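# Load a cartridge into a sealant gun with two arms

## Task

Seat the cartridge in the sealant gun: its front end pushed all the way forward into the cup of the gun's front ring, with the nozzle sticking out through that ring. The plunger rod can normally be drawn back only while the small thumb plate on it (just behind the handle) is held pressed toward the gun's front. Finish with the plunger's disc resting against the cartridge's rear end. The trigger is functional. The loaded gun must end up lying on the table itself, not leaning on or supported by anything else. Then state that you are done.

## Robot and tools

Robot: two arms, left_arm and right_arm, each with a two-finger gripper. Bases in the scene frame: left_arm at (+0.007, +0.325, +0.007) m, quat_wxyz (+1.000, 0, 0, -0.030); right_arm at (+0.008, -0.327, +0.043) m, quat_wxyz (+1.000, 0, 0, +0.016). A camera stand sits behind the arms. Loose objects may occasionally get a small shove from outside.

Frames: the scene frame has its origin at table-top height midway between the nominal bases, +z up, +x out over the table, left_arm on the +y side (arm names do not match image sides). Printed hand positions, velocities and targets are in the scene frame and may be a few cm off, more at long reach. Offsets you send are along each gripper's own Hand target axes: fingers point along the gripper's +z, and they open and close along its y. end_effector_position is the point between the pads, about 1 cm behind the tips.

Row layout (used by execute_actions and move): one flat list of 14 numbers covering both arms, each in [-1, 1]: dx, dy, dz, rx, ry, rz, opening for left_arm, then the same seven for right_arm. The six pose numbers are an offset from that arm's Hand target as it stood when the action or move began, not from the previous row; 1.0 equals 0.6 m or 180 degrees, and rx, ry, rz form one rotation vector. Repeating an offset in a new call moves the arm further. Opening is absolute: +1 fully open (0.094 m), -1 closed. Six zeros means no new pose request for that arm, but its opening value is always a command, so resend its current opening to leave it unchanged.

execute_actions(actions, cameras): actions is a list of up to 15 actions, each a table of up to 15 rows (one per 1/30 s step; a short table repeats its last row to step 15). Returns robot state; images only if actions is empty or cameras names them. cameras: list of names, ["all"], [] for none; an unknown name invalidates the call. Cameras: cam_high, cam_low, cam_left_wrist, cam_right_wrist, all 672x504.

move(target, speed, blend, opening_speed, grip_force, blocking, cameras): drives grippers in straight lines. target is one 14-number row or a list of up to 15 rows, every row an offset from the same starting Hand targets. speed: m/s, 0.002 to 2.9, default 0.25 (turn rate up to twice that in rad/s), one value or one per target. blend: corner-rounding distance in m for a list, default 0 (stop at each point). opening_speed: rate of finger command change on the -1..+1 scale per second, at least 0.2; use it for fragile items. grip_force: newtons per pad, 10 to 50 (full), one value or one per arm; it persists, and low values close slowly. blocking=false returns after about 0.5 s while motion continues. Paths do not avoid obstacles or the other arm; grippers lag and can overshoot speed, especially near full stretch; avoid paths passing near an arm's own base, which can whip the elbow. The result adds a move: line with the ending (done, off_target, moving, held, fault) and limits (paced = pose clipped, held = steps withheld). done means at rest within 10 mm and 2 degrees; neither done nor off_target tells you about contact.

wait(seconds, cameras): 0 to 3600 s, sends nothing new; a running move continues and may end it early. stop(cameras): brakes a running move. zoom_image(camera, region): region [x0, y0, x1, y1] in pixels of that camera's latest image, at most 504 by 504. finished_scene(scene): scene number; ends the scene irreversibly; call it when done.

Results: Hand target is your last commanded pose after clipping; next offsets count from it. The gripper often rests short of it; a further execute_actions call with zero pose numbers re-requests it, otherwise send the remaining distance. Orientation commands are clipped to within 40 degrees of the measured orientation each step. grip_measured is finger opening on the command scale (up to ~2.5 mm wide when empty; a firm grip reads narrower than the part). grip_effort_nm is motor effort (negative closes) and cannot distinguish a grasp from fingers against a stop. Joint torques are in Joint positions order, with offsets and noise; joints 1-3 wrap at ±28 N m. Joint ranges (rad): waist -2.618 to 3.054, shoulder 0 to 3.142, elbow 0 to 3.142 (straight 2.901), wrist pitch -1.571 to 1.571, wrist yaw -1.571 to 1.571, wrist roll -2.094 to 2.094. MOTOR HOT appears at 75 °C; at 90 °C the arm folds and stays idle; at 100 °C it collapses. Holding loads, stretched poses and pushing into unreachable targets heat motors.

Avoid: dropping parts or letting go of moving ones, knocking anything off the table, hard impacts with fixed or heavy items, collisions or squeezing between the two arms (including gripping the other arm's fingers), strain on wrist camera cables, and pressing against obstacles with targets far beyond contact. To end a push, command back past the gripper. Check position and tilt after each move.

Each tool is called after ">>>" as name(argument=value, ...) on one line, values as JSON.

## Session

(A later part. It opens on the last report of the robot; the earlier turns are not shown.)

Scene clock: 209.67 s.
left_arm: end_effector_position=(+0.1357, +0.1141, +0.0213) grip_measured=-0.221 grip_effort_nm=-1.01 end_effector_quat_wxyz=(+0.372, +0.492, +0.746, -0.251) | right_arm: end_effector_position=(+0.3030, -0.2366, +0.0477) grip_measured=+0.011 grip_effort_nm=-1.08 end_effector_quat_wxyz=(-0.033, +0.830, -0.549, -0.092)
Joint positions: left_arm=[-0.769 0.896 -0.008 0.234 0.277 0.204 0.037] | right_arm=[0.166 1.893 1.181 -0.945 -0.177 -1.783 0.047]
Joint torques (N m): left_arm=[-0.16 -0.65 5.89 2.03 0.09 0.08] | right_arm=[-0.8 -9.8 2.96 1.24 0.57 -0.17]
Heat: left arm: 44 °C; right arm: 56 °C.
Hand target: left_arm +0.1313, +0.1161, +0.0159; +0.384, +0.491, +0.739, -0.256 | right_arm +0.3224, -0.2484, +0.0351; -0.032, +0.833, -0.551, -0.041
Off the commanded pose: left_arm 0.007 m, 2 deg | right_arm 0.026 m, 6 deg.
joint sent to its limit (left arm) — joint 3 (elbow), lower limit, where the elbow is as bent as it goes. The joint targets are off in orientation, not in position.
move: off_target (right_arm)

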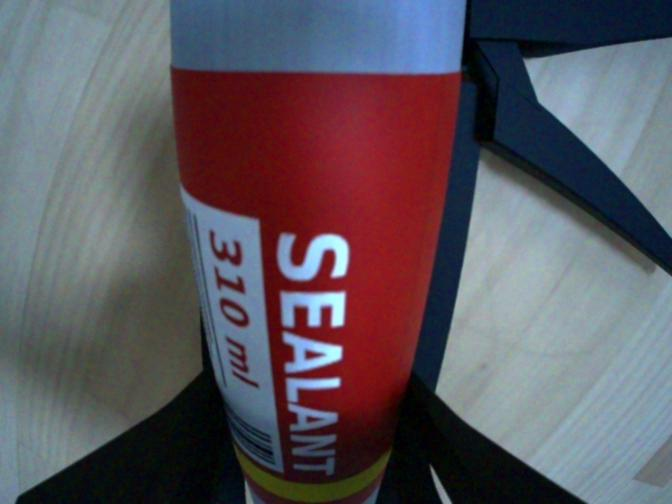

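>>> move(target=[0,0,0,0,0,0,-0.5,-0.0701,0.0032,-0.0565,0,-0.059,0,-0.1], speed=0.1, cameras=["cam_right_wrist"])

Scene clock: 212.93 s.
left_arm: end_effector_position=(+0.1352, +0.1147, +0.0203) grip_measured=-0.221 grip_effort_nm=-1.01 end_effector_quat_wxyz=(+0.369, +0.493, +0.747, -0.250) | right_arm: end_effector_position=(+0.2978, -0.2243, +0.0510) grip_measured=+0.011 grip_effort_nm=-1.08 end_effector_quat_wxyz=(-0.054, +0.826, -0.548, -0.121)
Joint positions: left_arm=[-0.769 0.896 -0.008 0.228 0.277 0.204 0.037] | right_arm=[0.17 1.892 1.181 -0.957 -0.247 -1.779 0.047]
Joint torques (N m): left_arm=[-0.24 -0.87 5.79 2.09 0.08 0.09] | right_arm=[0.62 -15.17 7.1 -0.27 -0.6 -0.11]
Heat: left arm: 44 °C; right arm: 56 °C.
Hand target: left_arm +0.1314, +0.1160, +0.0159; +0.384, +0.491, +0.739, -0.256 | right_arm +0.3053, -0.2138, +0.0731; -0.083, +0.825, -0.546, -0.117
Off the commanded pose: left_arm 0.006 m, 2 deg | right_arm 0.026 m, 3 deg.
joint sent to its limit (left arm) — joint 3 (elbow), lower limit, where the elbow is as bent as it goes. The joint targets are off in orientation, not in position.
move: off_target (right_arm)

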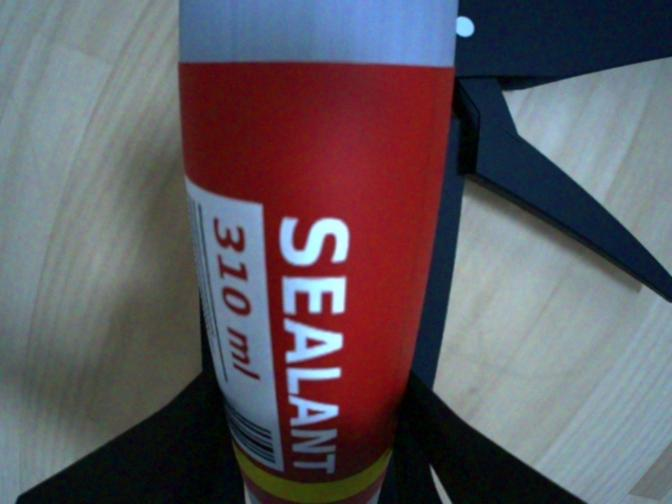

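>>> move(target=[0,0,0,0,0,0,-0.5,-0.0047,0,-0.016,0,0,0,-0.1], speed=0.1)

Scene clock: 213.97 s.
left_arm: end_effector_position=(+0.1352, +0.1147, +0.0203) grip_measured=-0.221 grip_effort_nm=-1.01 end_effector_quat_wxyz=(+0.369, +0.493, +0.747, -0.250) | right_arm: end_effector_position=(+0.2972, -0.2244, +0.0595) grip_measured=+0.011 grip_effort_nm=-1.08 end_effector_quat_wxyz=(-0.052, +0.825, -0.549, -0.122)
Joint positions: left_arm=[-0.769 0.896 -0.008 0.228 0.277 0.204 0.037] | right_arm=[0.17 1.879 1.2 -0.993 -0.248 -1.779 0.047]
Joint torques (N m): left_arm=[-0.02 -0.75 5.86 2.08 0.1 0.05] | right_arm=[0.57 -15.24 7.47 -0.3 -0.62 -0.12]
Heat: left arm: 44 °C; right arm: 57 °C.
Hand target: left_arm +0.1314, +0.1160, +0.0159; +0.384, +0.491, +0.739, -0.256 | right_arm +0.3052, -0.2139, +0.0830; -0.083, +0.825, -0.546, -0.117
Off the commanded pose: left_arm 0.006 m, 2 deg | right_arm 0.027 m, 4 deg.
joint sent to its limit (left arm) — joint 3 (elbow), lower limit, where the elbow is as bent as it goes. The joint targets are off in orientation, not in position.
move: off_target (right_arm)

>>> wait(seconds=0.1, cameras=["cam_high"])

>>> zoom_image(camera="cam_high", region=[325, 165, 455, 285])

Scene clock: 215.10 s.
left_arm: end_effector_position=(+0.1352, +0.1147, +0.0203) grip_measured=-0.221 grip_effort_nm=-1.01 end_effector_quat_wxyz=(+0.369, +0.493, +0.747, -0.250) | right_arm: end_effector_position=(+0.2971, -0.2244, +0.0595) grip_measured=+0.011 grip_effort_nm=-1.08 end_effector_quat_wxyz=(-0.052, +0.825, -0.549, -0.122)
Joint positions: left_arm=[-0.769 0.896 -0.008 0.228 0.277 0.204 0.037] | right_arm=[0.17 1.879 1.2 -0.994 -0.248 -1.779 0.047]
Joint torques (N m): left_arm=[-0.14 -0.94 5.68 2.09 0.11 0.05] | right_arm=[0.61 -15.24 7.46 -0.29 -0.62 -0.11]
Heat: left arm: 44 °C; right arm: 57 °C.
Hand target: left_arm +0.1314, +0.1160, +0.0159; +0.384, +0.491, +0.739, -0.256 | right_arm +0.3052, -0.2139, +0.0830; -0.083, +0.825, -0.546, -0.117
Tool commands: left_gripper/opening=-0.5 right_gripper/opening=-0.1
Off the commanded pose: left_arm 0.006 m, 2 deg | right_arm 0.027 m, 4 deg.
wait: 0.10 s; at rest from the start

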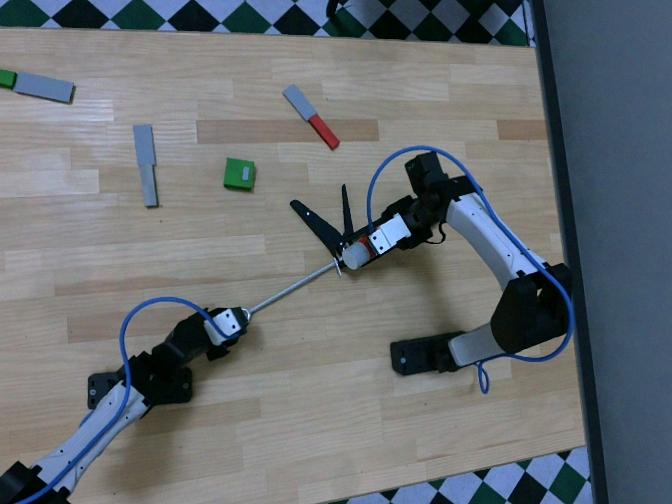

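Scaled by 3.877 from the camera's image (finer frame: 960x720).

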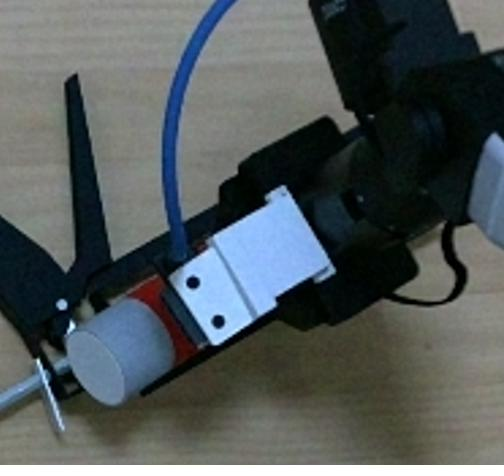

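>>> move(target=[0,0,0,0,0,0,-0.5,0.0402,0.001,0.009,0,0,0,-0.1], speed=0.06)

Scene clock: 220.50 s.
left_arm: end_effector_position=(+0.1352, +0.1146, +0.0204) grip_measured=-0.221 grip_effort_nm=-1.01 end_effector_quat_wxyz=(+0.370, +0.493, +0.747, -0.250) | right_arm: end_effector_position=(+0.3016, -0.2373, +0.0599) grip_measured=+0.011 grip_effort_nm=-1.08 end_effector_quat_wxyz=(-0.061, +0.823, -0.551, -0.123)
Joint positions: left_arm=[-0.769 0.896 -0.008 0.229 0.277 0.204 0.037] | right_arm=[0.121 1.879 1.2 -0.994 -0.256 -1.823 0.047]
Joint torques (N m): left_arm=[-0.16 -0.79 5.79 2.04 0.09 0.08] | right_arm=[-0.83 -11.51 7.41 -0.1 -0.48 -0.33]
Heat: left arm: 44 °C; right arm: 57 °C.
Hand target: left_arm +0.1313, +0.1161, +0.0159; +0.384, +0.491, +0.739, -0.256 | right_arm +0.3132, -0.2340, +0.0710; -0.083, +0.825, -0.546, -0.118
Off the commanded pose: left_arm 0.006 m, 2 deg | right_arm 0.016 m, 3 deg.
joint sent to its limit (left arm) — joint 3 (elbow), lower limit, where the elbow is as bent as it goes. The joint targets are off in orientation, not in position.
move: off_target (right_arm)

>>> move(target=[0,0,0,0,0,0,-0.5,0.0063,-0.0153,-0.0017,0,0,0,-0.1], speed=0.06, cameras=["cam_right_wrist"])

>>> zoom_image(camera="cam_right_wrist", region=[160, 240, 500, 480])

Scene clock: 221.43 s.
left_arm: end_effector_position=(+0.1352, +0.1146, +0.0204) grip_measured=-0.221 grip_effort_nm=-1.01 end_effector_quat_wxyz=(+0.369, +0.491, +0.748, -0.251) | right_arm: end_effector_position=(+0.3072, -0.2351, +0.0611) grip_measured=+0.011 grip_effort_nm=-1.08 end_effector_quat_wxyz=(-0.061, +0.823, -0.550, -0.129)
Joint positions: left_arm=[-0.769 0.896 -0.008 0.229 0.277 0.2 0.037] | right_arm=[0.121 1.907 1.242 -1.018 -0.264 -1.826 0.047]
Joint torques (N m): left_arm=[-0.12 -0.72 5.79 2.08 0.08 0.11] | right_arm=[-1.22 -11.36 7.87 0 -0.39 -0.36]
Heat: left arm: 44 °C; right arm: 57 °C.
Hand target: left_arm +0.1313, +0.1161, +0.0159; +0.384, +0.491, +0.739, -0.256 | right_arm +0.3233, -0.2340, +0.0711; -0.083, +0.825, -0.546, -0.117
Off the commanded pose: left_arm 0.006 m, 2 deg | right_arm 0.019 m, 3 deg.
joint sent to its limit (left arm) — joint 3 (elbow), lower limit, where the elbow is as bent as it goes. The joint targets are off in orientation, not in position.
move: off_target (right_arm)

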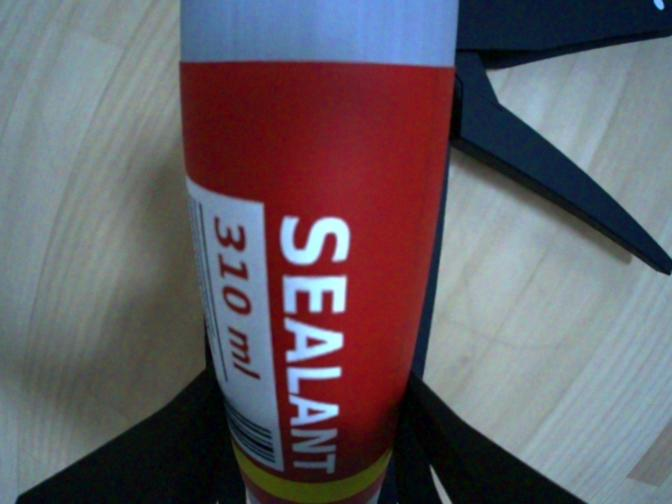

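Scaled by 1.482 from the camera's image (finer frame: 960x720).

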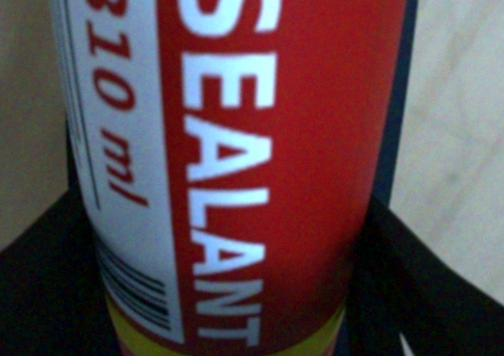

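>>> move(target=[0,0,0,0,0,0,-0.5,0.0375,0.0005,-0.0093,0,0,0,-0.1], speed=0.06)

Scene clock: 222.83 s.
left_arm: end_effector_position=(+0.1357, +0.1141, +0.0213) grip_measured=-0.221 grip_effort_nm=-1.01 end_effector_quat_wxyz=(+0.371, +0.491, +0.747, -0.251) | right_arm: end_effector_position=(+0.3084, -0.2404, +0.0677) grip_measured=+0.011 grip_effort_nm=-1.07 end_effector_quat_wxyz=(-0.079, +0.820, -0.544, -0.159)
Joint positions: left_arm=[-0.769 0.896 -0.008 0.234 0.277 0.199 0.037] | right_arm=[0.071 1.927 1.28 -1.074 -0.324 -1.892 0.047]
Joint torques (N m): left_arm=[-0.12 -0.64 5.72 2.02 0.11 0.1] | right_arm=[-2.63 -10.71 7.66 0.24 0.26 -0.33]
Heat: left arm: 44 °C; right arm: 57 °C.
Hand target: left_arm +0.1314, +0.1160, +0.0159; +0.384, +0.491, +0.739, -0.256 | right_arm +0.3320, -0.2555, +0.0700; -0.083, +0.825, -0.546, -0.117
Off the commanded pose: left_arm 0.007 m, 2 deg | right_arm 0.028 m, 5 deg.
joint sent to its limit (left arm) — joint 3 (elbow), lower limit, where the elbow is as bent as it goes. The joint targets are off in orientation, not in position.
move: off_target (right_arm)

>>> move(target=[0,0,0,0,0,0,-0.5,-0.0843,0.0045,-0.0115,0,0,0,-0.1], speed=0.1)

Scene clock: 228.53 s.
left_arm: end_effector_position=(+0.1352, +0.1146, +0.0204) grip_measured=-0.221 grip_effort_nm=-1.01 end_effector_quat_wxyz=(+0.369, +0.491, +0.748, -0.251) | right_arm: end_effector_position=(+0.3053, -0.2195, +0.0750) grip_measured=+0.011 grip_effort_nm=-1.08 end_effector_quat_wxyz=(-0.058, +0.825, -0.547, -0.130)
Joint positions: left_arm=[-0.769 0.896 -0.008 0.229 0.277 0.199 0.037] | right_arm=[0.17 1.891 1.28 -1.064 -0.266 -1.782 0.047]
Joint torques (N m): left_arm=[-0.08 -0.79 5.76 2.06 0.12 0.09] | right_arm=[0.25 -15.6 5.41 0.06 -0.44 -0.12]
Heat: left arm: 45 °C; right arm: 57 °C.
Hand target: left_arm +0.1313, +0.1161, +0.0159; +0.384, +0.491, +0.739, -0.256 | right_arm +0.3112, -0.2138, +0.0910; -0.083, +0.825, -0.546, -0.117
Off the commanded pose: left_arm 0.006 m, 2 deg | right_arm 0.018 m, 3 deg.
joint sent to its limit (left arm) — joint 3 (elbow), lower limit, where the elbow is as bent as it goes. The joint targets are off in orientation, not in position.
move: off_target (right_arm)

>>> move(target=[0,0,0,0,0,0,-0.5,0.051,0.0096,0.0013,0,0,0,-0.1], speed=0.06)

Scene clock: 230.07 s.
left_arm: end_effector_position=(+0.1357, +0.1141, +0.0213) grip_measured=-0.221 grip_effort_nm=-1.01 end_effector_quat_wxyz=(+0.371, +0.491, +0.747, -0.251) | right_arm: end_effector_position=(+0.3107, -0.2360, +0.0762) grip_measured=+0.011 grip_effort_nm=-1.08 end_effector_quat_wxyz=(-0.074, +0.823, -0.547, -0.134)
Joint positions: left_arm=[-0.769 0.896 -0.008 0.233 0.277 0.199 0.037] | right_arm=[0.103 1.891 1.28 -1.067 -0.289 -1.848 0.047]
Joint torques (N m): left_arm=[-0.23 -0.59 5.81 2.03 0.09 0.1] | right_arm=[-1.72 -13.05 4.82 0.15 -0.14 -0.36]
Heat: left arm: 45 °C; right arm: 57 °C.
Hand target: left_arm +0.1314, +0.1160, +0.0159; +0.384, +0.491, +0.739, -0.256 | right_arm +0.3173, -0.2428, +0.0815; -0.083, +0.825, -0.546, -0.117
Off the commanded pose: left_arm 0.007 m, 2 deg | right_arm 0.011 m, 2 deg.
joint sent to its limit (left arm) — joint 3 (elbow), lower limit, where the elbow is as bent as it goes. The joint targets are off in orientation, not in position.
move: off_target (right_arm)

>>> move(target=[0,0,0,0,0,0,-0.5,-0.03,-0.0016,0.0167,0,0,0,-0.1], speed=0.08)

Scene clock: 231.97 s.
left_arm: end_effector_position=(+0.1354, +0.1144, +0.0207) grip_measured=-0.221 grip_effort_nm=-1.01 end_effector_quat_wxyz=(+0.370, +0.491, +0.748, -0.251) | right_arm: end_effector_position=(+0.3057, -0.2299, +0.0670) grip_measured=+0.011 grip_effort_nm=-1.07 end_effector_quat_wxyz=(-0.061, +0.824, -0.549, -0.127)
Joint positions: left_arm=[-0.769 0.896 -0.008 0.231 0.277 0.199 0.037] | right_arm=[0.138 1.891 1.246 -1.029 -0.264 -1.811 0.047]
Joint torques (N m): left_arm=[-0.1 -0.66 5.61 2.07 0.02 0.12] | right_arm=[0.47 -14.31 4.57 0.16 -0.44 -0.16]
Heat: left arm: 45 °C; right arm: 58 °C.
Hand target: left_arm +0.1314, +0.1160, +0.0159; +0.384, +0.491, +0.739, -0.256 | right_arm +0.3104, -0.2239, +0.0770; -0.083, +0.825, -0.546, -0.117
Off the commanded pose: left_arm 0.007 m, 2 deg | right_arm 0.013 m, 3 deg.
joint sent to its limit (left arm) — joint 3 (elbow), lower limit, where the elbow is as bent as it goes. The joint targets are off in orientation, not in position.
move: off_target (right_arm)

>>> move(target=[0,0,0,0,0,0,-0.5,0.0267,0.001,0,0,0,0,-0.1], speed=0.05, grip_force=50)

Scene clock: 234.57 s.
left_arm: end_effector_position=(+0.1355, +0.1143, +0.0209) grip_measured=-0.221 grip_effort_nm=-1.01 end_effector_quat_wxyz=(+0.370, +0.491, +0.748, -0.251) | right_arm: end_effector_position=(+0.3083, -0.2361, +0.0673) grip_measured=+0.011 grip_effort_nm=-1.07 end_effector_quat_wxyz=(-0.068, +0.823, -0.549, -0.127)
Joint positions: left_arm=[-0.769 0.896 -0.008 0.232 0.277 0.199 0.037] | right_arm=[0.113 1.891 1.246 -1.027 -0.272 -1.834 0.047]
Joint torques (N m): left_arm=[-0.21 -0.57 5.67 2.05 0.09 0.07] | right_arm=[-1.4 -12.23 5.23 0.16 -0.31 -0.37]
Heat: left arm: 45 °C; right arm: 58 °C.
Hand target: left_arm +0.1314, +0.1160, +0.0159; +0.384, +0.491, +0.739, -0.256 | right_arm +0.3159, -0.2382, +0.0724; -0.083, +0.825, -0.546, -0.117
Off the commanded pose: left_arm 0.007 m, 2 deg | right_arm 0.009 m, 2 deg.
joint sent to its limit (left arm) — joint 3 (elbow), lower limit, where the elbow is as bent as it goes. The joint targets are off in orientation, not in position.
move: done

>>> wait(seconds=0, cameras=["cam_low", "cam_right_wrist", "cam_high"])

>>> zoom_image(camera="cam_right_wrist", region=[220, 300, 460, 504])

Scene clock: 235.33 s.
left_arm: end_effector_position=(+0.1355, +0.1143, +0.0209) grip_measured=-0.221 grip_effort_nm=-1.01 end_effector_quat_wxyz=(+0.370, +0.491, +0.748, -0.251) | right_arm: end_effector_position=(+0.3083, -0.2361, +0.0673) grip_measured=+0.011 grip_effort_nm=-1.08 end_effector_quat_wxyz=(-0.068, +0.823, -0.549, -0.127)
Joint positions: left_arm=[-0.769 0.896 -0.008 0.232 0.277 0.199 0.037] | right_arm=[0.113 1.891 1.246 -1.027 -0.272 -1.834 0.047]
Joint torques (N m): left_arm=[-0.39 -0.62 5.85 2.07 0.11 0.08] | right_arm=[-1.36 -12.23 5.23 0.17 -0.32 -0.37]
Heat: left arm: 45 °C; right arm: 58 °C.
Hand target: left_arm +0.1314, +0.1160, +0.0159; +0.384, +0.491, +0.739, -0.256 | right_arm +0.3159, -0.2382, +0.0724; -0.083, +0.825, -0.546, -0.117
Tool commands: left_gripper/opening=-0.5 right_gripper/opening=-0.1
Off the commanded pose: left_arm 0.007 m, 2 deg | right_arm 0.009 m, 2 deg.
Images, in order (width x height): cam_high 672x504, cam_low 672x504, cam_right_wrist 672x504.

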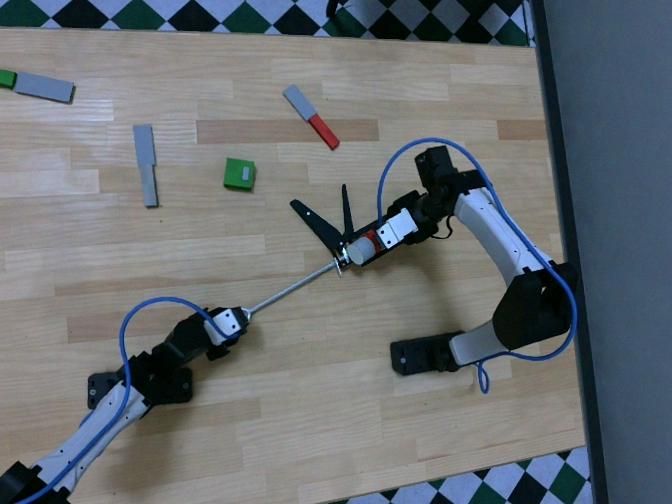

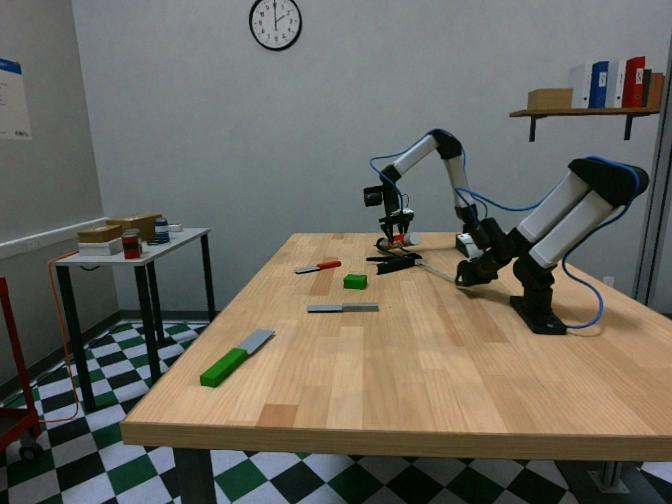

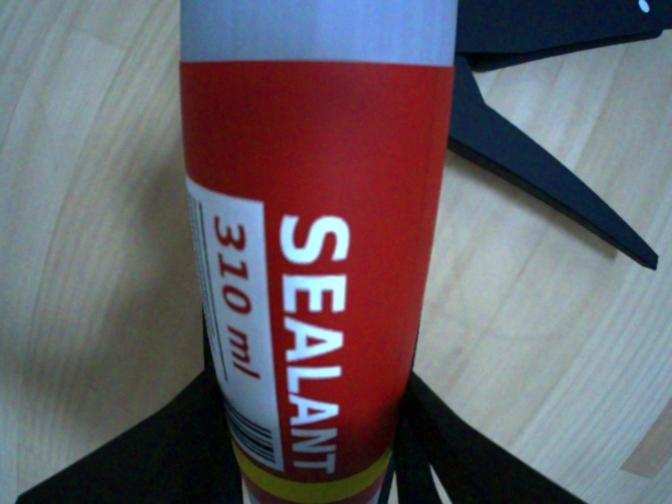

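Scaled by 2.100 from the camera's image (finer frame: 960x720).

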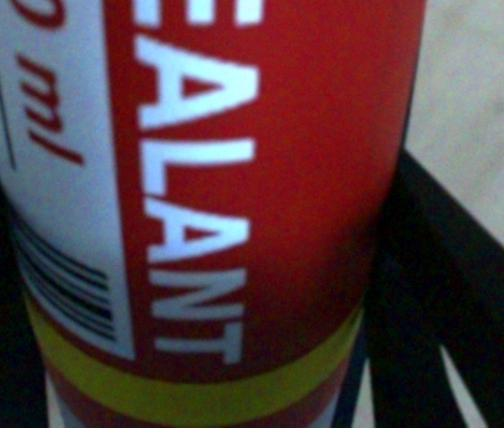

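>>> zoom_image(camera="cam_low", region=[350, 215, 450, 285])

>>> zoom_image(camera="cam_high", region=[330, 150, 470, 280])

Scaled by 5.040 from the camera's image (finer frame: 960x720).

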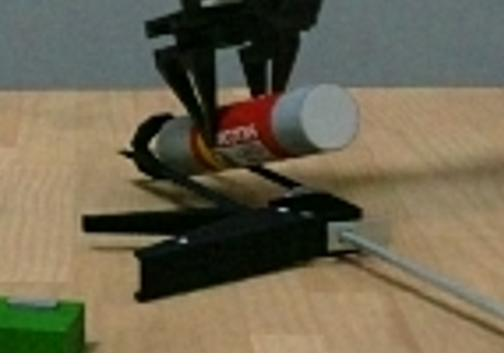

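Scaled by 3.600 from the camera's image (finer frame: 960x720).

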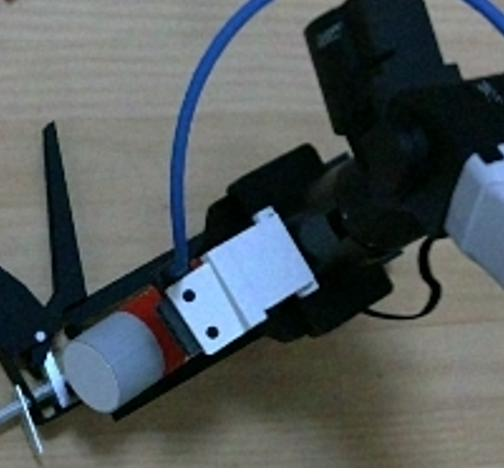

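>>> move(target=[0,0,0,0,0,0,-0.5,0.0167,0,0,0,0,0,-0.1], speed=0.05)

Scene clock: 240.23 s.
left_arm: end_effector_position=(+0.1357, +0.1142, +0.0212) grip_measured=-0.221 grip_effort_nm=-1.01 end_effector_quat_wxyz=(+0.371, +0.491, +0.747, -0.251) | right_arm: end_effector_position=(+0.3080, -0.2384, +0.0687) grip_measured=+0.011 grip_effort_nm=-1.08 end_effector_quat_wxyz=(-0.078, +0.824, -0.545, -0.136)
Joint positions: left_arm=[-0.769 0.896 -0.008 0.233 0.277 0.199 0.037] | right_arm=[0.092 1.891 1.246 -1.035 -0.297 -1.864 0.047]
Joint torques (N m): left_arm=[-0.16 -0.55 5.83 2 0.09 0.11] | right_arm=[-2.03 -10.65 5.89 0.22 -0.06 -0.34]
Heat: left arm: 45 °C; right arm: 58 °C.
Hand target: left_arm +0.1313, +0.1161, +0.0158; +0.384, +0.491, +0.739, -0.256 | right_arm +0.3196, -0.2471, +0.0696; -0.083, +0.825, -0.546, -0.117
Off the commanded pose: left_arm 0.007 m, 2 deg | right_arm 0.015 m, 2 deg.
joint sent to its limit (left arm) — joint 3 (elbow), lower limit, where the elbow is as bent as it goes. The joint targets are off in orientation, not in position.
move: off_target (right_arm)

>>> move(target=[[0,0,0,0,0,0,-0.5,-0.035,0,0,0,0,0,-0.1],[0,0,0,0,0,0,-0.5,-0.035,0.0088,-0.0104,0,0,0,-0.1],[0,0,0,0,0,0,-0.5,-0.0122,0.0058,-0.0074,0,0,0,-0.1]], speed=0.06)

Scene clock: 243.63 s.
left_arm: end_effector_position=(+0.1353, +0.1145, +0.0205) grip_measured=-0.221 grip_effort_nm=-1.01 end_effector_quat_wxyz=(+0.369, +0.491, +0.748, -0.251) | right_arm: end_effector_position=(+0.3090, -0.2460, +0.0660) grip_measured=+0.011 grip_effort_nm=-1.08 end_effector_quat_wxyz=(-0.064, +0.824, -0.550, -0.122)
Joint positions: left_arm=[-0.769 0.896 -0.008 0.23 0.277 0.199 0.037] | right_arm=[0.089 1.888 1.239 -1.026 -0.257 -1.856 0.047]
Joint torques (N m): left_arm=[-0.14 -0.64 5.67 2.07 0.13 0.09] | right_arm=[-0.46 -13.19 5.61 -0.02 -0.45 -0.28]
Heat: left arm: 45 °C; right arm: 58 °C.
Hand target: left_arm +0.1314, +0.1160, +0.0159; +0.384, +0.491, +0.739, -0.256 | right_arm +0.3141, -0.2431, +0.0758; -0.083, +0.825, -0.546, -0.117
Off the commanded pose: left_arm 0.006 m, 2 deg | right_arm 0.011 m, 2 deg.
joint sent to its limit (left arm) — joint 3 (elbow), lower limit, where the elbow is as bent as it goes. The joint targets are off in orientation, not in position.
move: off_target (right_arm)

>>> move(target=[0,0,0,0,0,0,-0.5,0.0333,0,0,0,0,0,-0.1], speed=0.05)

Scene clock: 245.40 s.
left_arm: end_effector_position=(+0.1353, +0.1145, +0.0205) grip_measured=-0.221 grip_effort_nm=-1.01 end_effector_quat_wxyz=(+0.369, +0.491, +0.748, -0.251) | right_arm: end_effector_position=(+0.3116, -0.2635, +0.0615) grip_measured=+0.011 grip_effort_nm=-1.08 end_effector_quat_wxyz=(-0.065, +0.824, -0.550, -0.123)
Joint positions: left_arm=[-0.769 0.896 -0.008 0.23 0.277 0.199 0.037] | right_arm=[0.034 1.903 1.239 -1.026 -0.253 -1.913 0.047]
Joint torques (N m): left_arm=[-0.13 -0.8 5.76 2.04 0.07 0.08] | right_arm=[-0.53 -11.38 6.98 -0.08 -0.45 -0.29]
Heat: left arm: 45 °C; right arm: 58 °C.
Hand target: left_arm +0.1314, +0.1160, +0.0159; +0.384, +0.491, +0.739, -0.256 | right_arm +0.3216, -0.2608, +0.0702; -0.083, +0.825, -0.546, -0.117
Off the commanded pose: left_arm 0.006 m, 2 deg | right_arm 0.014 m, 2 deg.
joint sent to its limit (left arm) — joint 3 (elbow), lower limit, where the elbow is as bent as it goes. The joint targets are off in orientation, not in position.
move: off_target (right_arm)

>>> move(target=[0,0,0,0,0,0,-0.5,0.012,-0.0075,0,0,0,0,-0.1], speed=0.05)

Scene clock: 246.73 s.
left_arm: end_effector_position=(+0.1353, +0.1145, +0.0205) grip_measured=-0.221 grip_effort_nm=-1.01 end_effector_quat_wxyz=(+0.369, +0.491, +0.748, -0.251) | right_arm: end_effector_position=(+0.3177, -0.2673, +0.0586) grip_measured=+0.011 grip_effort_nm=-1.08 end_effector_quat_wxyz=(-0.066, +0.824, -0.550, -0.123)
Joint positions: left_arm=[-0.769 0.896 -0.008 0.23 0.277 0.199 0.037] | right_arm=[0.021 1.928 1.262 -1.026 -0.252 -1.928 0.047]
Joint torques (N m): left_arm=[-0.27 -0.59 5.75 2.06 0.08 0.1] | right_arm=[-0.62 -11.51 7.45 -0.17 -0.44 -0.31]
Heat: left arm: 45 °C; right arm: 58 °C.
Hand target: left_arm +0.1314, +0.1160, +0.0159; +0.384, +0.491, +0.739, -0.256 | right_arm +0.3286, -0.2653, +0.0682; -0.083, +0.825, -0.546, -0.117
Off the commanded pose: left_arm 0.006 m, 2 deg | right_arm 0.015 m, 2 deg.
joint sent to its limit (left arm) — joint 3 (elbow), lower limit, where the elbow is as bent as it goes. The joint targets are off in orientation, not in position.
move: off_target (right_arm)

>>> move(target=[0,0,0,0,0,0,-0.5,0.0086,0,0.0228,0,0.042,0,-0.1], speed=0.04)

Scene clock: 249.17 s.
left_arm: end_effector_position=(+0.1350, +0.1148, +0.0200) grip_measured=-0.221 grip_effort_nm=-1.01 end_effector_quat_wxyz=(+0.368, +0.491, +0.749, -0.251) | right_arm: end_effector_position=(+0.3220, -0.2705, +0.0463) grip_measured=+0.011 grip_effort_nm=-1.08 end_effector_quat_wxyz=(-0.031, +0.829, -0.552, -0.078)
Joint positions: left_arm=[-0.769 0.896 -0.008 0.227 0.277 0.199 0.037] | right_arm=[0.067 1.928 1.228 -0.952 -0.146 -1.874 0.047]
Joint torques (N m): left_arm=[-0.1 -0.76 5.64 2.08 0.07 0.1] | right_arm=[0.61 -13.83 4.6 0.29 -0.23 -0.15]
Heat: left arm: 45 °C; right arm: 58 °C.
Hand target: left_arm +0.1314, +0.1161, +0.0159; +0.384, +0.491, +0.739, -0.256 | right_arm +0.3290, -0.2663, +0.0536; -0.047, +0.831, -0.550, -0.063
Off the commanded pose: left_arm 0.006 m, 2 deg | right_arm 0.011 m, 3 deg.
joint sent to its limit (left arm) — joint 3 (elbow), lower limit, where the elbow is as bent as it goes. The joint targets are off in orientation, not in position.
move: off_target (right_arm)

>>> move(target=[0,0,0,0,0,0,-0.5,0.0038,0.0051,0.0142,0,0.028,0,-0.1], speed=0.03, cameras=["cam_low"])

>>> zoom_image(camera="cam_low", region=[350, 215, 450, 285])

Scene clock: 252.03 s.
left_arm: end_effector_position=(+0.1350, +0.1148, +0.0200) grip_measured=-0.221 grip_effort_nm=-1.00 end_effector_quat_wxyz=(+0.368, +0.491, +0.749, -0.251) | right_arm: end_effector_position=(+0.3203, -0.2719, +0.0346) grip_measured=+0.011 grip_effort_nm=-1.08 end_effector_quat_wxyz=(-0.005, +0.831, -0.555, -0.044)
Joint positions: left_arm=[-0.769 0.896 -0.008 0.227 0.277 0.199 0.037] | right_arm=[0.107 1.924 1.177 -0.884 -0.065 -1.827 0.047]
Joint torques (N m): left_arm=[-0.2 -0.65 5.63 2.1 0.1 0.11] | right_arm=[0.51 -15.1 4.07 0.33 -0.15 -0.19]
Heat: left arm: 45 °C; right arm: 58 °C.
Hand target: left_arm +0.1314, +0.1161, +0.0159; +0.384, +0.491, +0.739, -0.256 | right_arm +0.3266, -0.2683, +0.0449; -0.022, +0.833, -0.552, -0.026
Off the commanded pose: left_arm 0.006 m, 2 deg | right_arm 0.013 m, 3 deg.
joint sent to its limit (left arm) — joint 3 (elbow), lower limit, where the elbow is as bent as it goes. The joint targets are off in orientation, not in position.
move: off_target (right_arm)

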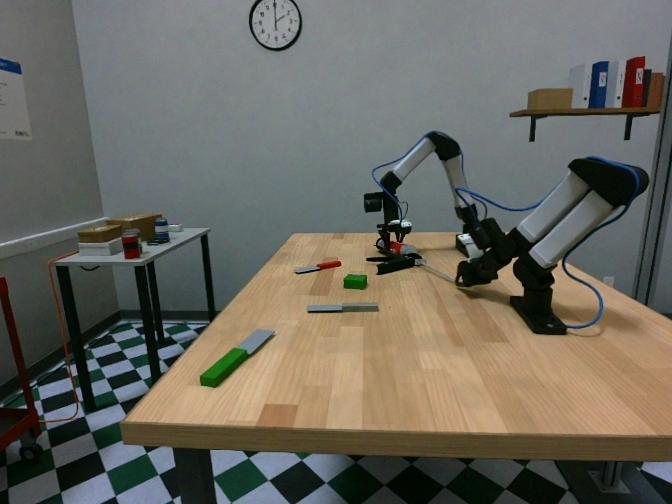

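Scaled by 5.040 from the camera's image (finer frame: 960x720).

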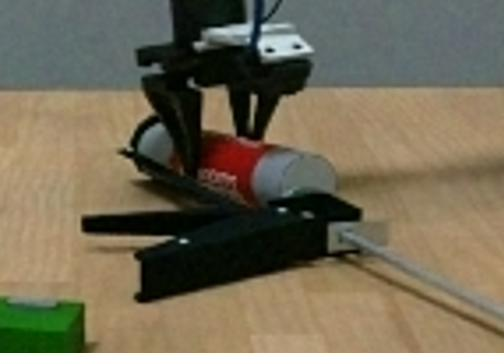

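>>> move(target=[0,0,0,0,0,0,-0.5,0,0,0,0,0,0,0.3], opening_speed=0.25)

>>> move(target=[0,0,0,0,0,0,-0.5,0.007,0,-0.14,0,0,0,0.3], speed=0.12, cameras=["cam_right_wrist"])

Scene clock: 254.37 s.
left_arm: end_effector_position=(+0.1351, +0.1148, +0.0202) grip_measured=-0.221 grip_effort_nm=-1.01 end_effector_quat_wxyz=(+0.369, +0.491, +0.748, -0.251) | right_arm: end_effector_position=(+0.3221, -0.2717, +0.0369) grip_measured=+0.298 grip_effort_nm=0.03 end_effector_quat_wxyz=(-0.008, +0.831, -0.555, -0.039)
Joint positions: left_arm=[-0.769 0.896 -0.008 0.228 0.277 0.199 0.037] | right_arm=[0.107 1.916 1.177 -0.88 -0.065 -1.827 0.061]
Joint torques (N m): left_arm=[-0.05 -0.73 5.82 2.08 0.07 0.11] | right_arm=[0.53 -14.22 4.11 0.33 -0.15 -0.17]
Heat: left arm: 45 °C; right arm: 59 °C.
Hand target: left_arm +0.1313, +0.1160, +0.0159; +0.384, +0.491, +0.739, -0.256 | right_arm +0.3267, -0.2683, +0.0448; -0.022, +0.833, -0.552, -0.026
Off the commanded pose: left_arm 0.006 m, 2 deg | right_arm 0.010 m, 2 deg.
joint sent to its limit (left arm) — joint 3 (elbow), lower limit, where the elbow is as bent as it goes. The joint targets are off in orientation, not in position.
move: done

Scene clock: 255.93 s.
left_arm: end_effector_position=(+0.1351, +0.1148, +0.0202) grip_measured=-0.221 grip_effort_nm=-1.00 end_effector_quat_wxyz=(+0.369, +0.491, +0.748, -0.251) | right_arm: end_effector_position=(+0.3238, -0.2765, +0.1139) grip_measured=+0.298 grip_effort_nm=0.03 end_effector_quat_wxyz=(-0.009, +0.832, -0.553, -0.039)
Joint positions: left_arm=[-0.769 0.896 -0.008 0.228 0.277 0.199 0.037] | right_arm=[0.092 1.817 1.373 -1.173 -0.065 -1.845 0.061]
Joint torques (N m): left_arm=[-0.13 -0.72 5.82 2.08 0.14 0.11] | right_arm=[-0.76 -13.03 7.27 -0.02 -0.13 -0.3]
Heat: left arm: 45 °C; right arm: 59 °C.
Hand target: left_arm +0.1313, +0.1160, +0.0159; +0.384, +0.491, +0.739, -0.256 | right_arm +0.3298, -0.2778, +0.1283; -0.022, +0.833, -0.552, -0.026
Off the commanded pose: left_arm 0.006 m, 2 deg | right_arm 0.016 m, 2 deg.
joint sent to its limit (left arm) — joint 3 (elbow), lower limit, where the elbow is as bent as it goes. The joint targets are off in orientation, not in position.
move: off_target (right_arm)

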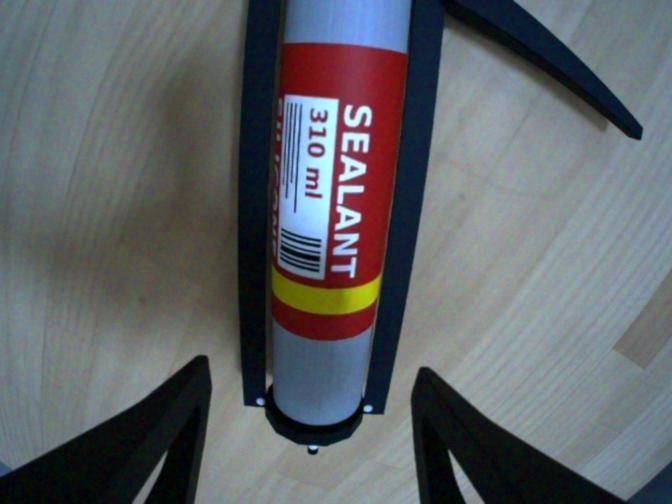

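>>> zoom_image(camera="cam_right_wrist", region=[240, 370, 390, 470])

Scaled by 3.360 from the camera's image (finer frame: 960x720).

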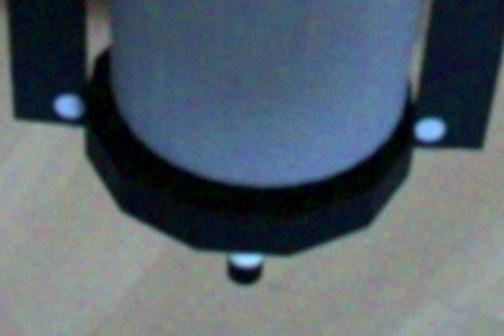

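>>> move(target=[0,0,0,0,0,0,-0.5,-0.2732,-0.1020,0.0299,0.0178,0.0166,0.522,1.0], speed=0.25, cameras=["cam_right_wrist"])

Scene clock: 263.20 s.
left_arm: end_effector_position=(+0.1351, +0.1148, +0.0202) grip_measured=-0.221 grip_effort_nm=-1.01 end_effector_quat_wxyz=(+0.369, +0.491, +0.748, -0.251) | right_arm: end_effector_position=(+0.3174, -0.1055, +0.1181) grip_measured=+0.998 grip_effort_nm=0.03 end_effector_quat_wxyz=(-0.002, -0.167, +0.986, +0.004)
Joint positions: left_arm=[-0.769 0.896 -0.008 0.228 0.277 0.199 0.037] | right_arm=[0.585 2.002 1.643 -1.212 -0.01 0.281 0.094]
Joint torques (N m): left_arm=[-0.24 -0.72 5.68 2.08 0.11 0.08] | right_arm=[0.47 -11.92 7.56 0.28 0.14 -0.1]
Heat: left arm: 45 °C; right arm: 58 °C.
Hand target: left_arm +0.1313, +0.1160, +0.0159; +0.384, +0.491, +0.739, -0.256 | right_arm +0.3219, -0.1021, +0.1220; +0.004, -0.165, +0.986, +0.001
Off the commanded pose: left_arm 0.006 m, 2 deg | right_arm 0.007 m, 1 deg.
joint sent to its limit (left arm) — joint 3 (elbow), lower limit, where the elbow is as bent as it goes. The joint targets are off in orientation, not in position.
move: done

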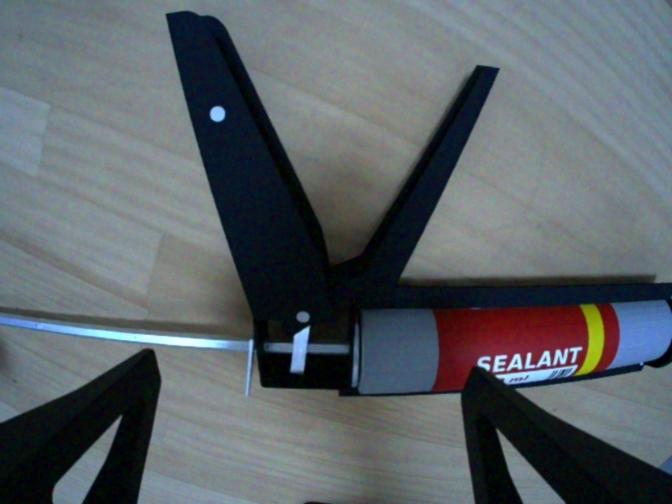

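>>> move(target=[0,0,0,0,0,0,-0.5,0.0133,0,0.1685,0,0,0,1.0], speed=0.12, cameras=["cam_right_wrist"])

Scene clock: 266.20 s.
left_arm: end_effector_position=(+0.1351, +0.1148, +0.0202) grip_measured=-0.221 grip_effort_nm=-1.01 end_effector_quat_wxyz=(+0.369, +0.491, +0.748, -0.251) | right_arm: end_effector_position=(+0.3134, -0.1062, +0.0248) grip_measured=+0.998 grip_effort_nm=0.04 end_effector_quat_wxyz=(-0.003, -0.166, +0.986, +0.004)
Joint positions: left_arm=[-0.769 0.896 -0.008 0.228 0.277 0.199 0.037] | right_arm=[0.589 2.093 1.391 -0.87 -0.01 0.288 0.094]
Joint torques (N m): left_arm=[-0.25 -0.69 5.85 2.05 0.09 0.1] | right_arm=[0.51 -12.63 4.27 0.64 0.12 -0.1]
Heat: left arm: 45 °C; right arm: 58 °C.
Hand target: left_arm +0.1313, +0.1160, +0.0159; +0.384, +0.491, +0.739, -0.256 | right_arm +0.3152, -0.1043, +0.0210; +0.004, -0.165, +0.986, +0.001
Off the commanded pose: left_arm 0.006 m, 2 deg | right_arm 0.005 m, 1 deg.
joint sent to its limit (left arm) — joint 3 (elbow), lower limit, where the elbow is as bent as it goes. The joint targets are off in orientation, not in position.
move: done

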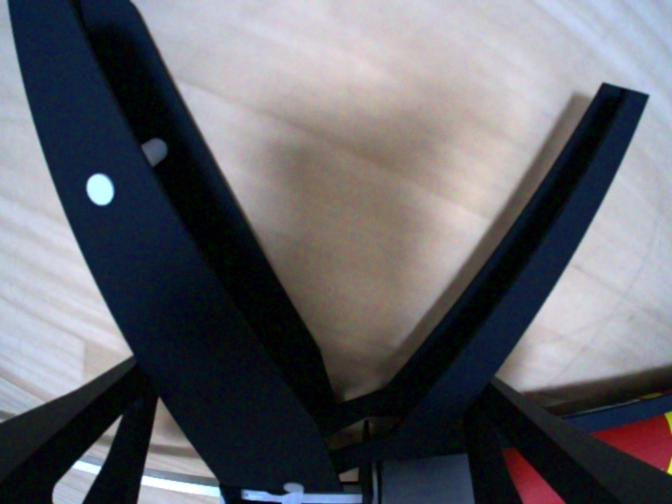

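>>> move(target=[[0,0,0,0,0,0,-0.5,0,0,0.0133,0,0,0,1.0],[0,0,0,0,0,0,-0.5,0,0,0.0133,0,0,0,0.7],[0,0,0,0,0,0,-0.5,0,0,0.0133,0,0,0,0.5],[0,0,0,0,0,0,-0.5,0,0,0.0133,0,0,0,0.85],[0,0,0,0,0,0,-0.5,0,0,0.0133,0,0,0,0.48]], speed=0.06, opening_speed=1.0, grip_force=50, cameras=["cam_right_wrist"])

Scene clock: 271.10 s.
left_arm: end_effector_position=(+0.1358, +0.1141, +0.0213) grip_measured=-0.221 grip_effort_nm=-1.01 end_effector_quat_wxyz=(+0.373, +0.496, +0.743, -0.249) | right_arm: end_effector_position=(+0.3089, -0.1016, +0.0169) grip_measured=+0.488 grip_effort_nm=-0.50 end_effector_quat_wxyz=(-0.004, -0.220, +0.976, +0.003)
Joint positions: left_arm=[-0.769 0.897 -0.008 0.234 0.277 0.214 0.037] | right_arm=[0.607 2.106 1.376 -0.845 -0.009 0.196 0.07]
Joint torques (N m): left_arm=[-0.14 -0.54 5.67 2.01 0.09 -0.06] | right_arm=[-1.17 -12.53 4.42 0.67 0.1 0.81]
Heat: left arm: 45 °C; right arm: 59 °C.
Hand target: left_arm +0.1313, +0.1160, +0.0159; +0.384, +0.491, +0.739, -0.256 | right_arm +0.3153, -0.1043, +0.0131; +0.004, -0.165, +0.986, +0.001
Off the commanded pose: left_arm 0.007 m, 2 deg | right_arm 0.008 m, 6 deg.
joint sent to its limit (left arm) — joint 3 (elbow), lower limit, where the elbow is as bent as it goes. The joint targets are off in orientation, not in position.
move: off_target (right_arm); target 3's new opening was sent with right_arm's hand 0.005 m and 4 deg from that target; target 4's new opening was sent with right_arm's hand 0.007 m and 7 deg from that target

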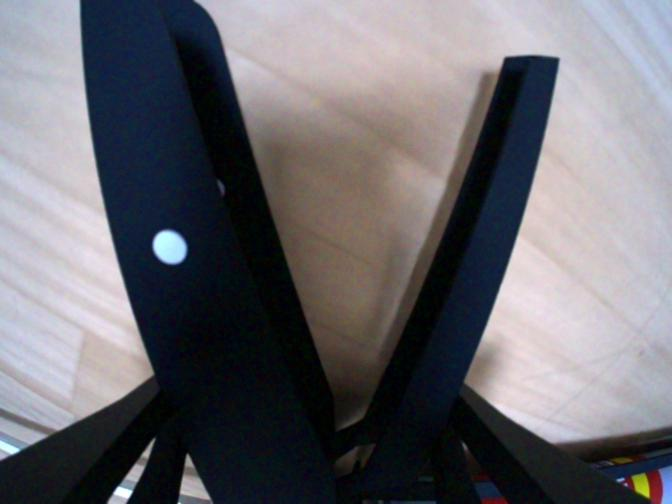

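>>> move(target=[[0,0,0,0,0,0,-0.5,0,0,0,0,0,0,0.85],[0,0,0,0,0,0,-0.5,0,0,0,0,0,0,0.48]], speed=0.06, opening_speed=1.0, grip_force=50)

Scene clock: 272.87 s.
left_arm: end_effector_position=(+0.1357, +0.1140, +0.0213) grip_measured=-0.221 grip_effort_nm=-1.01 end_effector_quat_wxyz=(+0.373, +0.496, +0.743, -0.249) | right_arm: end_effector_position=(+0.3115, -0.1015, +0.0166) grip_measured=+0.640 grip_effort_nm=-1.07 end_effector_quat_wxyz=(+0.001, -0.197, +0.980, +0.003)
Joint positions: left_arm=[-0.769 0.897 -0.008 0.234 0.277 0.214 0.037] | right_arm=[0.605 2.106 1.376 -0.836 -0.005 0.24 0.077]
Joint torques (N m): left_arm=[-0.23 -0.55 5.87 2.05 0.1 -0.06] | right_arm=[-0.91 -12.63 4.42 0.59 0.07 0.38]
Heat: left arm: 45 °C; right arm: 59 °C.
Hand target: left_arm +0.1313, +0.1161, +0.0158; +0.384, +0.491, +0.739, -0.256 | right_arm +0.3153, -0.1043, +0.0130; +0.004, -0.165, +0.986, +0.001
Off the commanded pose: left_arm 0.007 m, 2 deg | right_arm 0.006 m, 4 deg.
joint sent to its limit (left arm) — joint 3 (elbow), lower limit, where the elbow is as bent as it goes. The joint targets are off in orientation, not in position.
move: done

>>> move(target=[[0,0,0,0,0,0,-0.5,0,0,0,0,0,0,0.85],[0,0,0,0,0,0,-0.5,0,0,0,0,0,0,0.48]], speed=0.06, opening_speed=1.0, grip_force=50)

>>> move(target=[[0,0,0,0,0,0,-0.5,0,0,0,0,0,0,1.0],[0,0,0,0,0,0,-0.5,-0.01,0,-0.16,0,0,0,1.0]], speed=0.15, cameras=["cam_right_wrist"])

>>> zoom_image(camera="cam_right_wrist", region=[220, 270, 672, 430])

Scene clock: 274.70 s.
left_arm: end_effector_position=(+0.1356, +0.1141, +0.0212) grip_measured=-0.221 grip_effort_nm=-1.00 end_effector_quat_wxyz=(+0.373, +0.497, +0.743, -0.249) | right_arm: end_effector_position=(+0.3126, -0.1022, +0.0165) grip_measured=+0.753 grip_effort_nm=-1.08 end_effector_quat_wxyz=(+0.002, -0.180, +0.984, +0.003)
Joint positions: left_arm=[-0.769 0.897 -0.008 0.233 0.277 0.214 0.037] | right_arm=[0.602 2.107 1.376 -0.834 -0.004 0.272 0.082]
Joint torques (N m): left_arm=[-0.12 -0.77 5.87 2.01 0.08 0] | right_arm=[-0.69 -12.66 4.37 0.6 0.08 0.07]
Heat: left arm: 45 °C; right arm: 59 °C.
Hand target: left_arm +0.1313, +0.1160, +0.0158; +0.384, +0.491, +0.739, -0.256 | right_arm +0.3153, -0.1044, +0.0130; +0.004, -0.165, +0.986, +0.001
Off the commanded pose: left_arm 0.007 m, 2 deg | right_arm 0.005 m, 2 deg.
joint sent to its limit (left arm) — joint 3 (elbow), lower limit, where the elbow is as bent as it goes. The joint targets are off in orientation, not in position.
move: done

Scene clock: 276.77 s.
left_arm: end_effector_position=(+0.1354, +0.1142, +0.0210) grip_measured=-0.221 grip_effort_nm=-1.01 end_effector_quat_wxyz=(+0.372, +0.497, +0.744, -0.249) | right_arm: end_effector_position=(+0.3121, -0.1050, +0.0931) grip_measured=+0.999 grip_effort_nm=0.03 end_effector_quat_wxyz=(-0.015, -0.170, +0.985, -0.008)
Joint positions: left_arm=[-0.769 0.897 -0.008 0.232 0.277 0.214 0.037] | right_arm=[0.599 2.035 1.589 -1.159 0.001 0.289 0.094]
Joint torques (N m): left_arm=[-0.14 -0.57 5.79 2.05 0.1 -0.02] | right_arm=[-0.72 -15.56 7.42 0.19 0.02 -0.15]
Heat: left arm: 45 °C; right arm: 60 °C.
Hand target: left_arm +0.1313, +0.1160, +0.0159; +0.384, +0.491, +0.739, -0.256 | right_arm +0.3201, -0.1027, +0.1090; +0.004, -0.165, +0.986, +0.001
Off the commanded pose: left_arm 0.007 m, 2 deg | right_arm 0.018 m, 3 deg.
joint sent to its limit (left arm) — joint 3 (elbow), lower limit, where the elbow is as bent as it goes. The joint targets are off in orientation, not in position.
move: off_target (right_arm)

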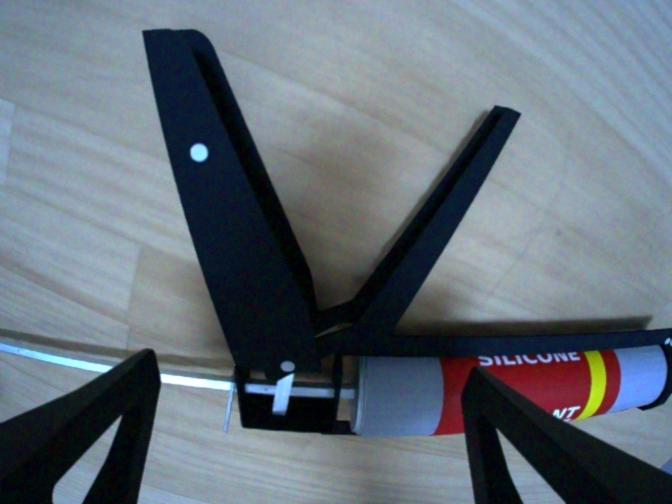

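Scaled by 1.115 from the camera's image (finer frame: 960x720).

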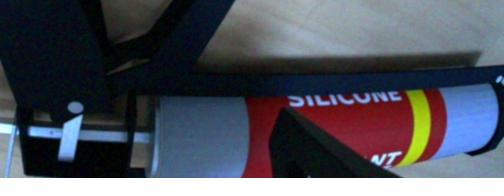

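>>> move(target=[0,0,0,0,0,0,-0.5,0,-0.19,0,0,0,0,1.0], speed=0.25, cameras=["cam_right_wrist"])

Scene clock: 278.60 s.
left_arm: end_effector_position=(+0.1354, +0.1142, +0.0210) grip_measured=-0.221 grip_effort_nm=-1.01 end_effector_quat_wxyz=(+0.372, +0.497, +0.744, -0.249) | right_arm: end_effector_position=(+0.3543, -0.2121, +0.0983) grip_measured=+0.999 grip_effort_nm=0.03 end_effector_quat_wxyz=(-0.017, -0.160, +0.987, -0.005)
Joint positions: left_arm=[-0.769 0.897 -0.008 0.232 0.277 0.214 0.037] | right_arm=[0.29 1.987 1.54 -1.158 0.004 0 0.094]
Joint torques (N m): left_arm=[-0.14 -0.77 5.57 2 0.1 -0.03] | right_arm=[-0.12 -16.35 4.55 0.5 -0.04 -0.25]
Heat: left arm: 45 °C; right arm: 60 °C.
Hand target: left_arm +0.1313, +0.1160, +0.0159; +0.384, +0.491, +0.739, -0.256 | right_arm +0.3573, -0.2106, +0.1089; +0.004, -0.165, +0.986, +0.001
Off the commanded pose: left_arm 0.007 m, 2 deg | right_arm 0.011 m, 2 deg.
joint sent to its limit (left arm) — joint 3 (elbow), lower limit, where the elbow is as bent as it goes. The joint targets are off in orientation, not in position.
move: off_target (right_arm)

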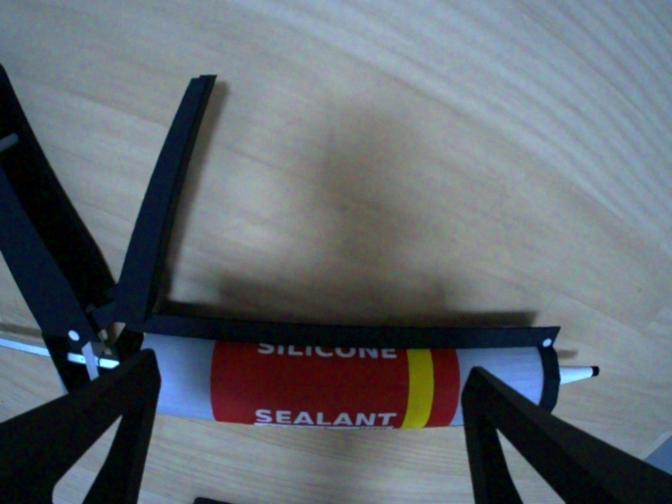

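>>> zoom_image(camera="cam_right_wrist", region=[505, 320, 615, 420])

Scaled by 4.582 from the camera's image (finer frame: 960x720).

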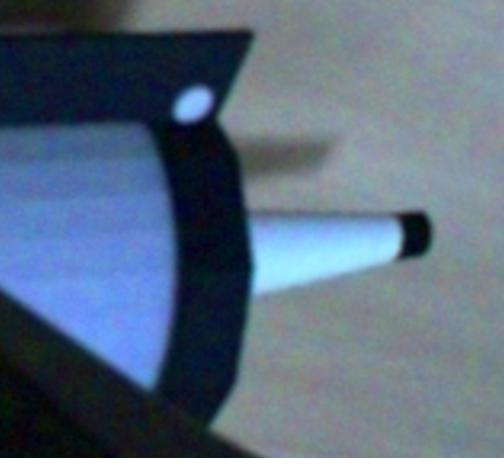

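>>> move(target=[[-0.0072,0.0017,0.0044,0,0,0,-0.5,0,0,0,0,0,0,1.0],[-0.0072,0.0017,0.0044,0,0,0,0.3,0,0,0,0,0,0,1.0],[-0.0072,0.0017,-0.1217,0,0,0,0.3,0,0,-0.03,0,0,0,1.0]], speed=0.08, opening_speed=0.5, cameras=["cam_high"])

>>> zoom_image(camera="cam_high", region=[220, 170, 460, 330])

Scene clock: 286.87 s.
left_arm: end_effector_position=(+0.1333, +0.1411, +0.0450) grip_measured=+0.298 grip_effort_nm=0.15 end_effector_quat_wxyz=(+0.399, +0.478, +0.741, -0.251) | right_arm: end_effector_position=(+0.3499, -0.2136, +0.1072) grip_measured=+0.999 grip_effort_nm=0.03 end_effector_quat_wxyz=(-0.022, -0.161, +0.987, -0.005)
Joint positions: left_arm=[-0.619 0.379 0.01 -0.271 0.375 0.276 0.061] | right_arm=[0.29 1.973 1.556 -1.199 0.004 -0.001 0.094]
Joint torques (N m): left_arm=[-0.24 1.25 7.2 2.22 0.06 -0.08] | right_arm=[-0.13 -16.12 7.41 0.16 -0.05 -0.27]
Heat: left arm: 45 °C; right arm: 62 °C.
Hand target: left_arm +0.1329, +0.1407, +0.0436; +0.397, +0.478, +0.742, -0.251 (last step not sent: back at the drive's target) | right_arm +0.3571, -0.2106, +0.1269; +0.004, -0.165, +0.986, +0.001
Off the commanded pose: left_arm 0.040 m, 2 deg | right_arm 0.021 m, 3 deg.
move: held (left_arm; a check stopped the path), off_target (right_arm; braked when a check withheld steps of left_arm); path passed 2 of 3 targets; limits=held
pose unreachable (left arm): on one or more control steps of this call, first in action 0 (counted from 0), this arm could not follow its commanded pose, so it was not sent that pose on those steps. On the call's last step it was still not sent that pose. It may still have moved: this result reports where it is.
cause: moving toward the commanded pose would bring two parts of the arm too close to each other (its upper arm (the part past joint 2) and its wrist (the part past joint 5), with joints 3 (elbow) to 5 (wrist yaw) between them, under 1 mm apart when it was first held).

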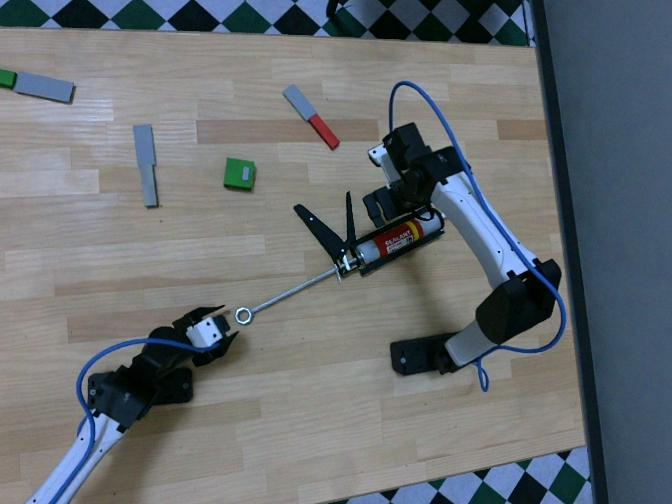

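Scaled by 2.100 from the camera's image (finer frame: 960x720).

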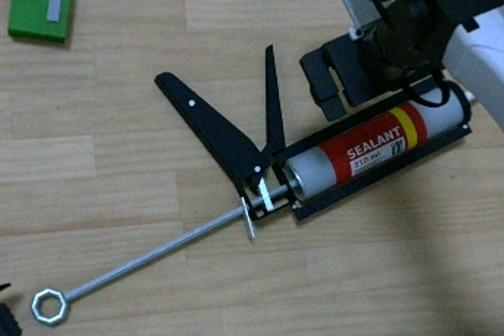

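>>> zoom_image(camera="cam_high", region=[410, 195, 460, 245])

Scaled by 10.080 from the camera's image (finer frame: 960x720).

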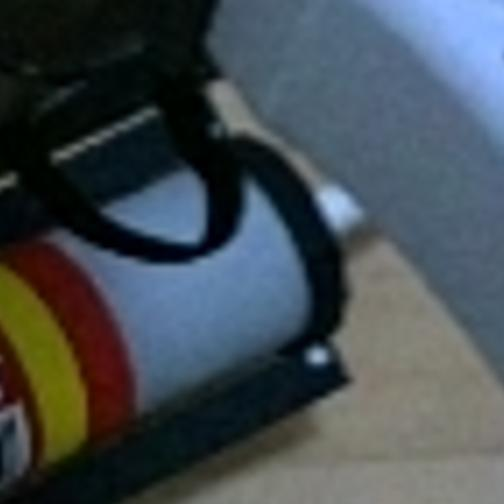

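>>> finished_scene(scene=2)

The scene is finished: the task was done.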